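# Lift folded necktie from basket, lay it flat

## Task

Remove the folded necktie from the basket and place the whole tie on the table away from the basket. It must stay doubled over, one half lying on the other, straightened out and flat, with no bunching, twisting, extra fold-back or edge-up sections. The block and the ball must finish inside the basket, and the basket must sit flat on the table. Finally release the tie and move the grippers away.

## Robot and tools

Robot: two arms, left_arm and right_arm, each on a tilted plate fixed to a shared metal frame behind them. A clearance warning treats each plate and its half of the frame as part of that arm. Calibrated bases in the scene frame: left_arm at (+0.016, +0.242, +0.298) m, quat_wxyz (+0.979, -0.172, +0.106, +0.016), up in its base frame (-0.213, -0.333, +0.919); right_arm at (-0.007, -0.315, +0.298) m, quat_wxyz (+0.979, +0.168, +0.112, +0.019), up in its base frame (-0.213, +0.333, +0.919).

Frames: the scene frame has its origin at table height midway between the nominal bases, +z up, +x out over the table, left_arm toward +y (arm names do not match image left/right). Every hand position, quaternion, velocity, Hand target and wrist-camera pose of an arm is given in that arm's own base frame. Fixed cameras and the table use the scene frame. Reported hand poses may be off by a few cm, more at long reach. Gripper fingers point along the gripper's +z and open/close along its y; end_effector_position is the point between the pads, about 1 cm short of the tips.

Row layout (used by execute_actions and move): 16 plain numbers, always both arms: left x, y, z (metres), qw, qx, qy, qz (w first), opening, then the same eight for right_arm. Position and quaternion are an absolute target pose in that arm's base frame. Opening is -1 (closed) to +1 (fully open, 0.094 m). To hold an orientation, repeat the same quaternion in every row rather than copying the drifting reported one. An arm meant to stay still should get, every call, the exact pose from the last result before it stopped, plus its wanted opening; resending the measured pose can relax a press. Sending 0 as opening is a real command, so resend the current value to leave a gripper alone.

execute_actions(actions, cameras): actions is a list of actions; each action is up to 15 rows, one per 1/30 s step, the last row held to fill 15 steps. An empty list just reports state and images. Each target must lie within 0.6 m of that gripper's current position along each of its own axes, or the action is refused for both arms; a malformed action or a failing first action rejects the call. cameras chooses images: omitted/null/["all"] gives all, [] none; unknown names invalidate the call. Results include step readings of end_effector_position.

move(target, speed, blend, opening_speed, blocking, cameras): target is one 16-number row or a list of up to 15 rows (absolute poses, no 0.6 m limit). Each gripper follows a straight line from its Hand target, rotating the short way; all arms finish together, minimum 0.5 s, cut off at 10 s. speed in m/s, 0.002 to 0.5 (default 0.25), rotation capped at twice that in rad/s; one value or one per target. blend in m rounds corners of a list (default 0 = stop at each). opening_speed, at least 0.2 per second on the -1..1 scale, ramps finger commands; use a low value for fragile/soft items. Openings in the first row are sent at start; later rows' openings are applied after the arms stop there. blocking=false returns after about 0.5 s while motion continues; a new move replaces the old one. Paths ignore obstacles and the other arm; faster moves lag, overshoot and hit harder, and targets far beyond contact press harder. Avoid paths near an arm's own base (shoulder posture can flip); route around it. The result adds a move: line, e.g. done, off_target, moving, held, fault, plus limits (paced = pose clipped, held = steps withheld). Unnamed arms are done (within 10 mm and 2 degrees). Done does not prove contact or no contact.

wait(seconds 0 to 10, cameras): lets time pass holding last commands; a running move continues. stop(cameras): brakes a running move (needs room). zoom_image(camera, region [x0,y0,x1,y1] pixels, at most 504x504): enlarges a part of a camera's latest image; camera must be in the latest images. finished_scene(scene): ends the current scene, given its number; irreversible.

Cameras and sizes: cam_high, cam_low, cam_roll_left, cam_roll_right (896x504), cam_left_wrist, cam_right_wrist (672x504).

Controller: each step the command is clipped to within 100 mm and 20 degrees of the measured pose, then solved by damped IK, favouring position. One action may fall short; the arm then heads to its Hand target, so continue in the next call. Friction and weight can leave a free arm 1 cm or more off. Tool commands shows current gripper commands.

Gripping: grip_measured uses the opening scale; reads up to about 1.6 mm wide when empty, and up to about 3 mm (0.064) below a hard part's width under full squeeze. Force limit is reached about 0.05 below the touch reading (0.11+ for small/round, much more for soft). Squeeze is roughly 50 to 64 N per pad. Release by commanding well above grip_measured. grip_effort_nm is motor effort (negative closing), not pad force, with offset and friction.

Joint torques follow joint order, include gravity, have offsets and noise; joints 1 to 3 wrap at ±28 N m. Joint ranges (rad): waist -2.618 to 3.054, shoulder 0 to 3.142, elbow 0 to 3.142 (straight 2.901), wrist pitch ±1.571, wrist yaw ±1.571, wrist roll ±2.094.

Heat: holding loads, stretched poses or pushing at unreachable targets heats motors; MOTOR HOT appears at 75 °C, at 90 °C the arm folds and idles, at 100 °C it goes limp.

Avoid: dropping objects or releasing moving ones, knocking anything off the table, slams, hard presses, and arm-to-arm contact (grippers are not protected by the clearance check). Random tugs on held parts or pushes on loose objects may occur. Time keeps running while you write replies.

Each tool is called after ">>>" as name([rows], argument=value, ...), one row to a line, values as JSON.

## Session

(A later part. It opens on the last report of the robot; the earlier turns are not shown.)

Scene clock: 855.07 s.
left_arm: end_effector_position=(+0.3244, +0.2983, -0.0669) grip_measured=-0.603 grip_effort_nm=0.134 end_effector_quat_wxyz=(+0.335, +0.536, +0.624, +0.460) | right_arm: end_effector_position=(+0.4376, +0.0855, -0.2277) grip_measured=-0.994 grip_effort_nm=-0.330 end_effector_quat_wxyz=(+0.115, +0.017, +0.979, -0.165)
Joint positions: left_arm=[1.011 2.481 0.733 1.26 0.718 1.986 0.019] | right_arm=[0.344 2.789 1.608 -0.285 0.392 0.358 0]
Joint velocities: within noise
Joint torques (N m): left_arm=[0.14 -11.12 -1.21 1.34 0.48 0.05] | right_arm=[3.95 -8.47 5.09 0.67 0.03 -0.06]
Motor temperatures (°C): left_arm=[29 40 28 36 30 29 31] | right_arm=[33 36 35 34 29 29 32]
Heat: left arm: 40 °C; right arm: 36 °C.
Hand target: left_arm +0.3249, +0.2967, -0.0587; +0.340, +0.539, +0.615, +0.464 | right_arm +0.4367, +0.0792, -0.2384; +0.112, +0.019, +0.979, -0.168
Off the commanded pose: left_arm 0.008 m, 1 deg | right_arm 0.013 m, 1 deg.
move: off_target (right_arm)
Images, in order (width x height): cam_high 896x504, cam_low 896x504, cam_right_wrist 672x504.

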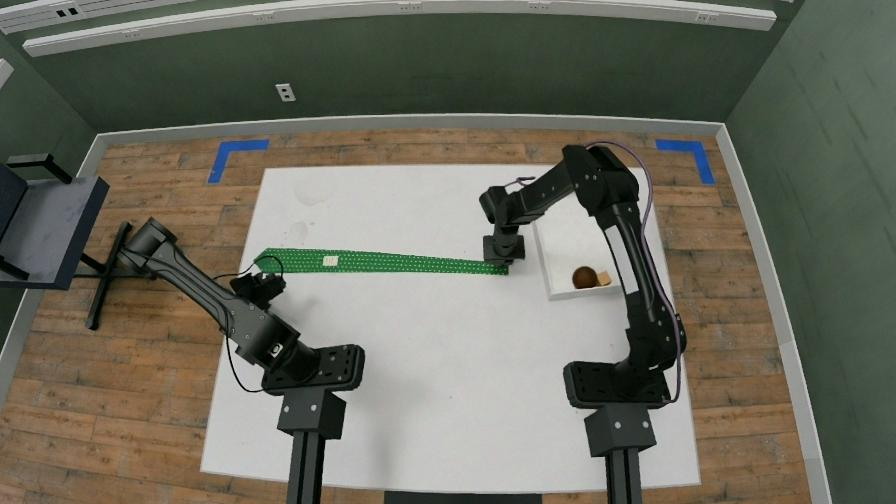

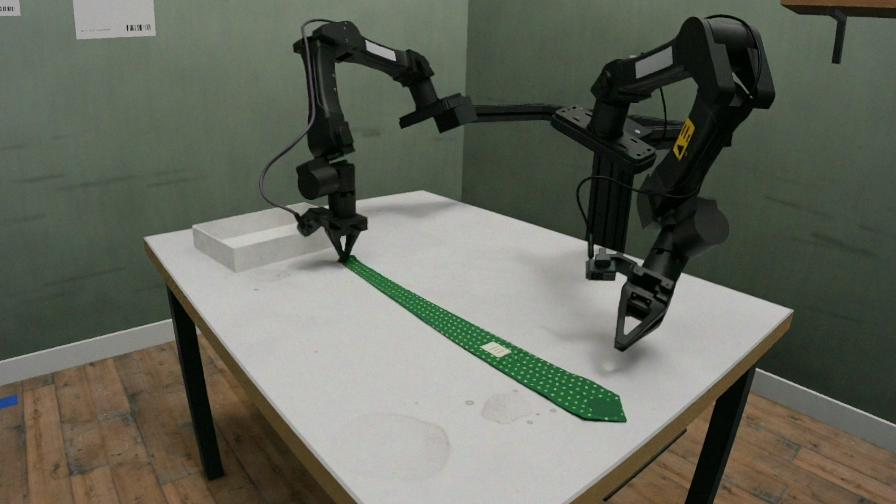

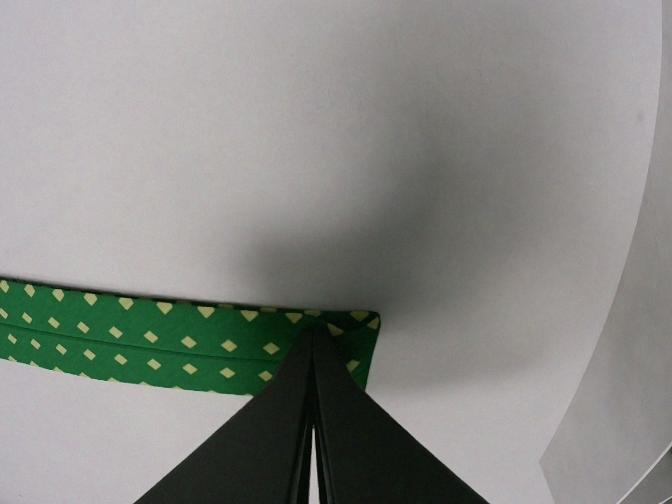

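>>> move([
  [0.3248,0.2966,-0.0586,0.3405,0.5390,0.6147,0.4637,-0.6,0.4397,0.0752,-0.2498,0.112,0.019,0.979,-0.168,-1],
  [0.3248,0.2966,-0.0586,0.3405,0.5390,0.6147,0.4637,-0.6,0.4269,0.0952,-0.1947,0.112,0.019,0.979,-0.168,-1],
  [0.3248,0.2966,-0.0586,0.3405,0.5390,0.6147,0.4637,-0.6,0.3437,0.1158,-0.1234,0.112,0.019,0.979,-0.168,-1],
], speed=[0.03,0.06,0.15])

>>> zoom_image(camera="cam_low", region=[310, 200, 470, 320])

>>> zoom_image(camera="cam_roll_left", region=[340, 220, 500, 320])

Scene clock: 863.93 s.
left_arm: end_effector_position=(+0.3244, +0.2983, -0.0669) grip_measured=-0.603 grip_effort_nm=0.134 end_effector_quat_wxyz=(+0.335, +0.536, +0.624, +0.460) | right_arm: end_effector_position=(+0.3495, +0.1159, -0.1286) grip_measured=-0.994 grip_effort_nm=-0.325 end_effector_quat_wxyz=(+0.113, +0.023, +0.980, -0.159)
Joint positions: left_arm=[1.011 2.481 0.733 1.26 0.718 1.986 0.019] | right_arm=[0.503 2.338 1.166 -0.362 0.392 0.544 0]
Joint velocities: within noise
Joint torques (N m): left_arm=[0.14 -11.14 -1.24 1.35 0.48 0.05] | right_arm=[5.11 -10.8 3.11 0.35 0.16 0.1]
Motor temperatures (°C): left_arm=[29 40 27 36 30 29 31] | right_arm=[33 36 35 34 29 29 32]
Heat: left arm: 40 °C; right arm: 36 °C.
Hand target: left_arm +0.3249, +0.2967, -0.0587; +0.340, +0.539, +0.615, +0.464 | right_arm +0.3439, +0.1158, -0.1235; +0.112, +0.019, +0.979, -0.168
Off the commanded pose: left_arm 0.008 m, 1 deg | right_arm 0.008 m, 1 deg.
move: done

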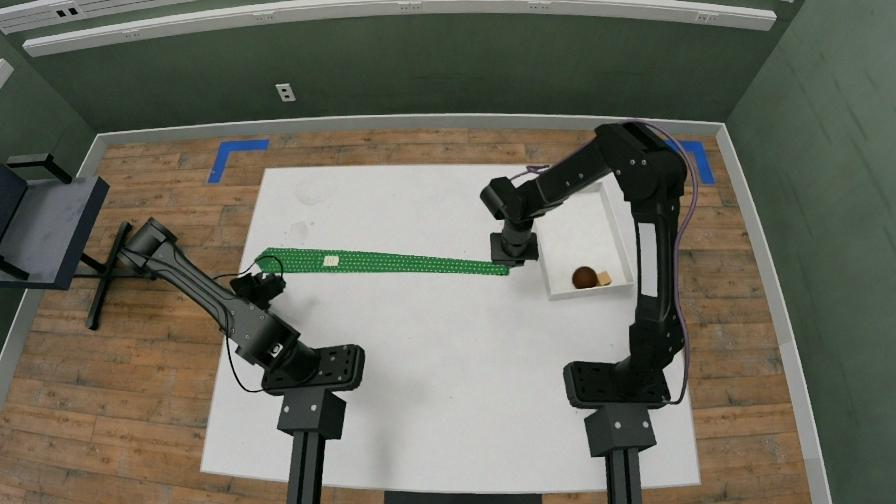

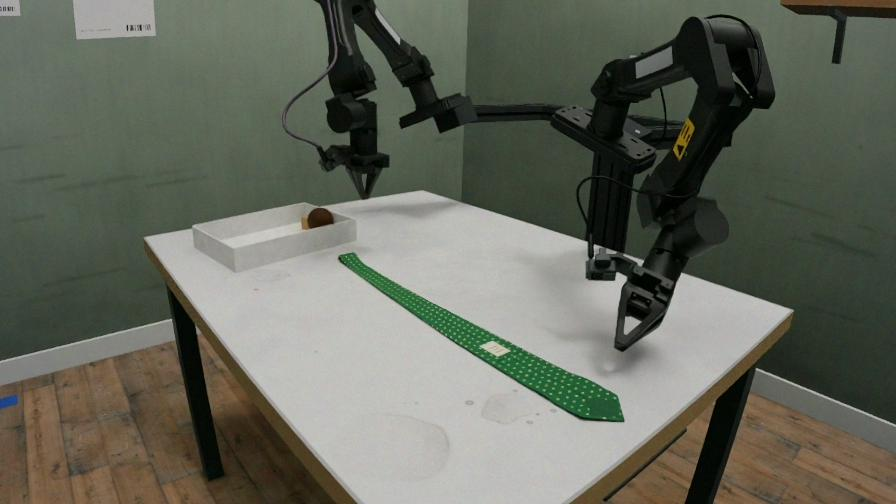

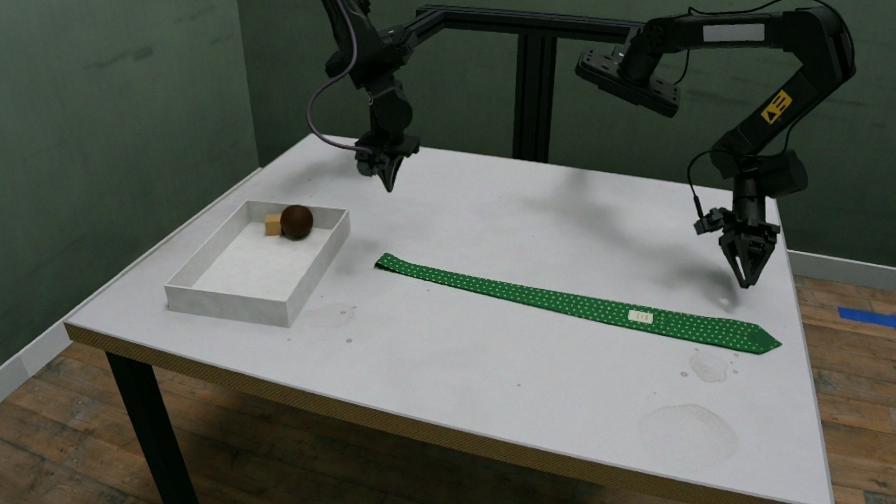

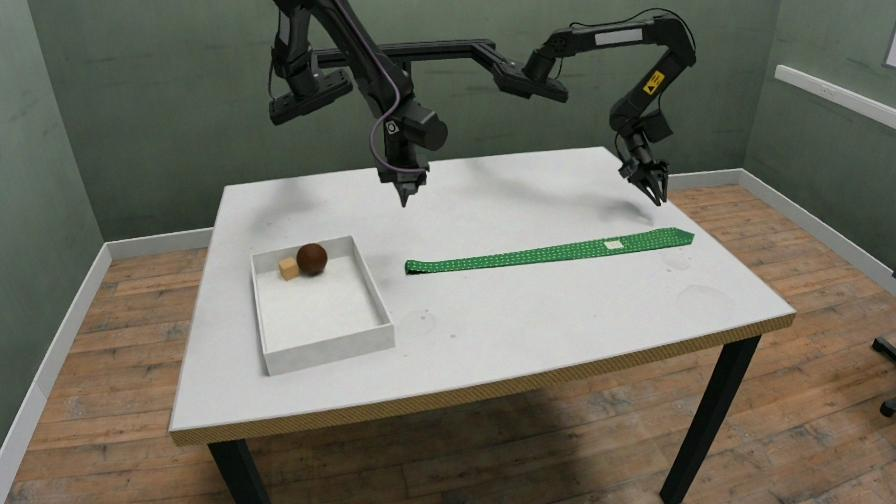

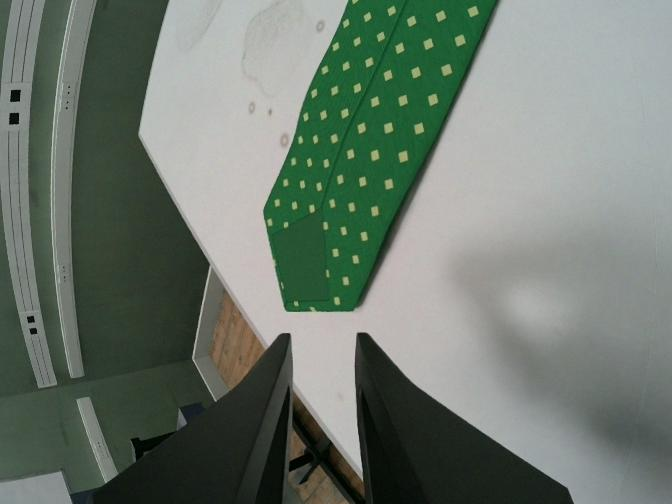

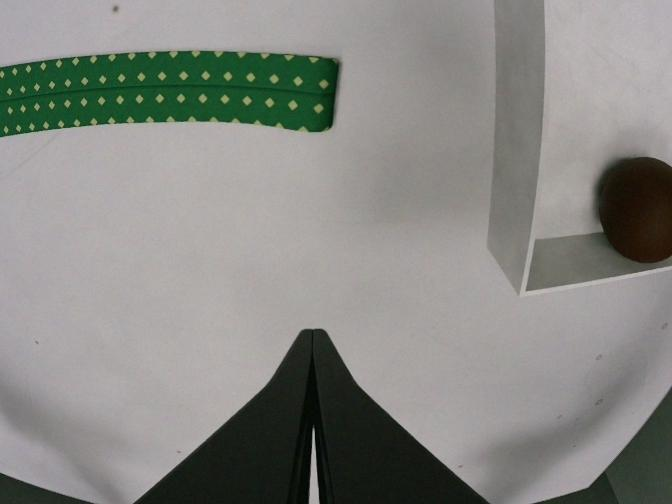

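Scaled by 3.150.

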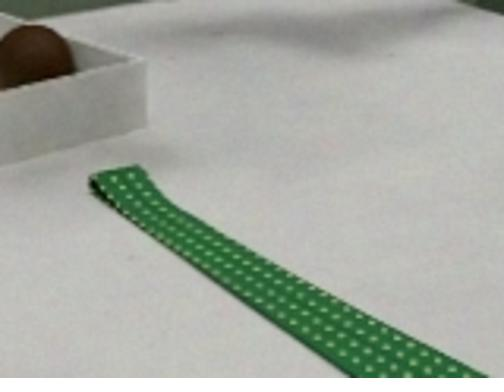

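Scaled by 3.150.

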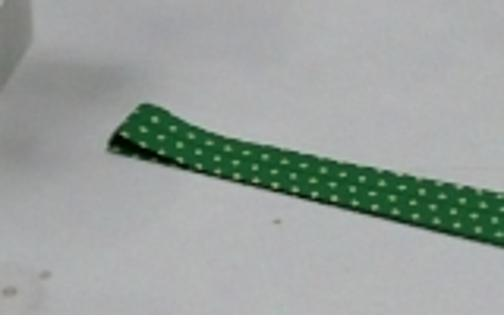

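>>> move([
  [0.3078,0.2700,0.0148,0.3405,0.5390,0.6147,0.4637,-0.6,0.3224,0.1491,-0.0315,0.112,0.019,0.979,-0.168,-1],
], speed=0.2, cameras=["cam_high","cam_low","cam_left_wrist"])

>>> zoom_image(camera="cam_high", region=[230, 200, 680, 320])

Scene clock: 871.37 s.
left_arm: end_effector_position=(+0.3098, +0.2740, +0.0147) grip_measured=-0.603 grip_effort_nm=0.139 end_effector_quat_wxyz=(+0.335, +0.537, +0.613, +0.473) | right_arm: end_effector_position=(+0.3214, +0.1446, -0.0390) grip_measured=-0.994 grip_effort_nm=-0.330 end_effector_quat_wxyz=(+0.104, +0.022, +0.980, -0.166)
Joint positions: left_arm=[1.011 2.086 0.528 1.104 0.722 1.986 0.019] | right_arm=[0.615 2.094 1.209 -0.717 0.393 0.666 0]
Joint velocities: within noise
Joint torques (N m): left_arm=[0.28 -10.15 0.17 1.12 0.46 0.03] | right_arm=[4.9 -9.39 7.01 0.33 0.14 0.09]
Motor temperatures (°C): left_arm=[29 40 27 36 30 29 31] | right_arm=[33 36 34 34 29 29 32]
Heat: left arm: 40 °C; right arm: 36 °C.
Hand target: left_arm +0.3078, +0.2699, +0.0147; +0.341, +0.539, +0.615, +0.464 | right_arm +0.3224, +0.1491, -0.0316; +0.112, +0.019, +0.979, -0.168
Off the commanded pose: left_arm 0.004 m, 1 deg | right_arm 0.009 m, 1 deg.
move: done
Images, in order (width x height): cam_high 896x504, cam_low 896x504, cam_left_wrist 672x504.

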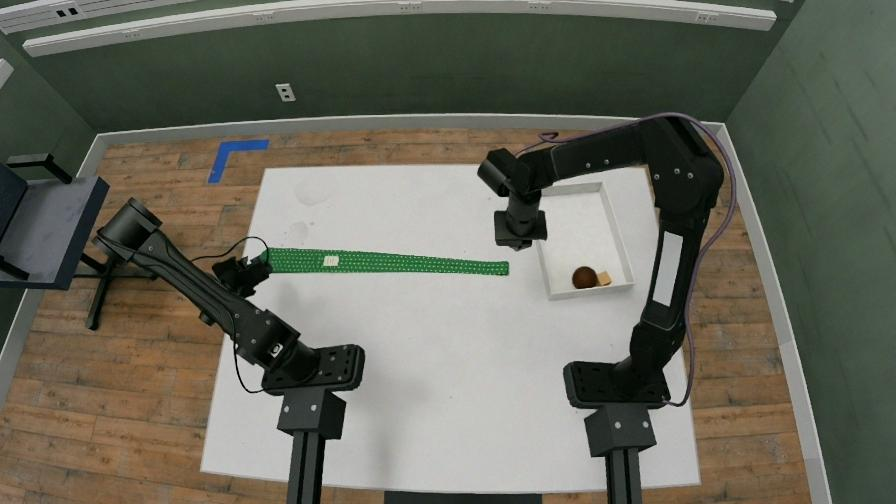

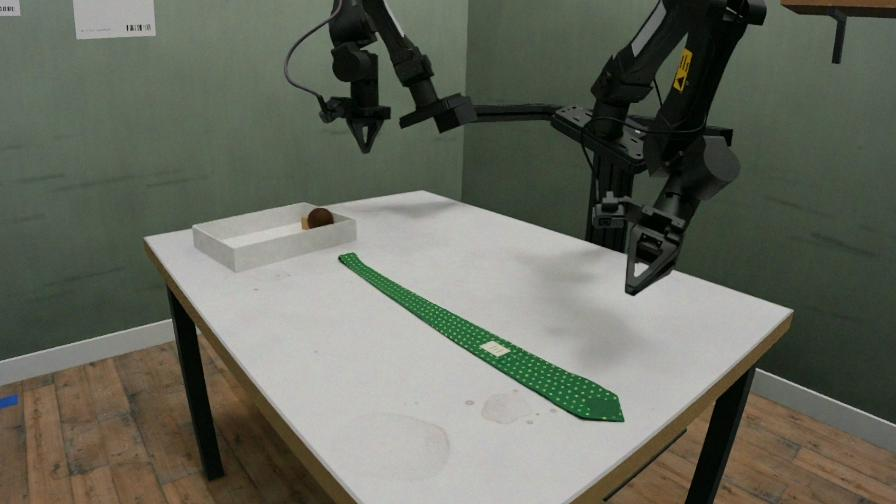

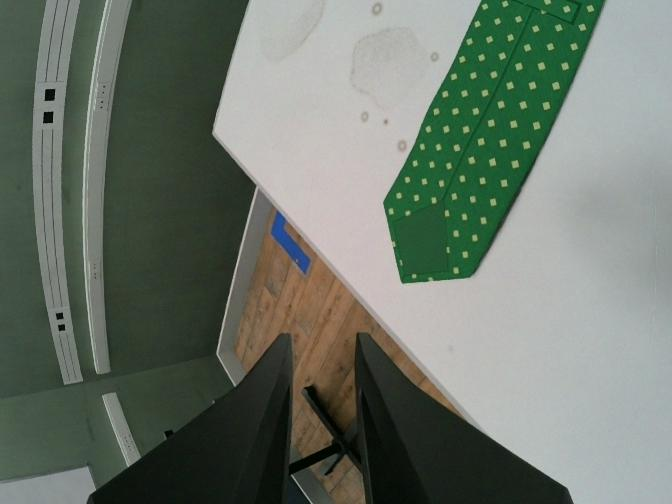

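Scaled by 1.120.

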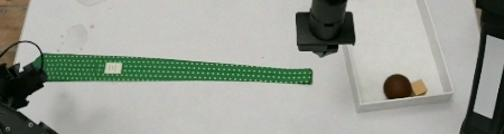

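>>> finished_scene(scene=1)

The scene is finished: the task was done.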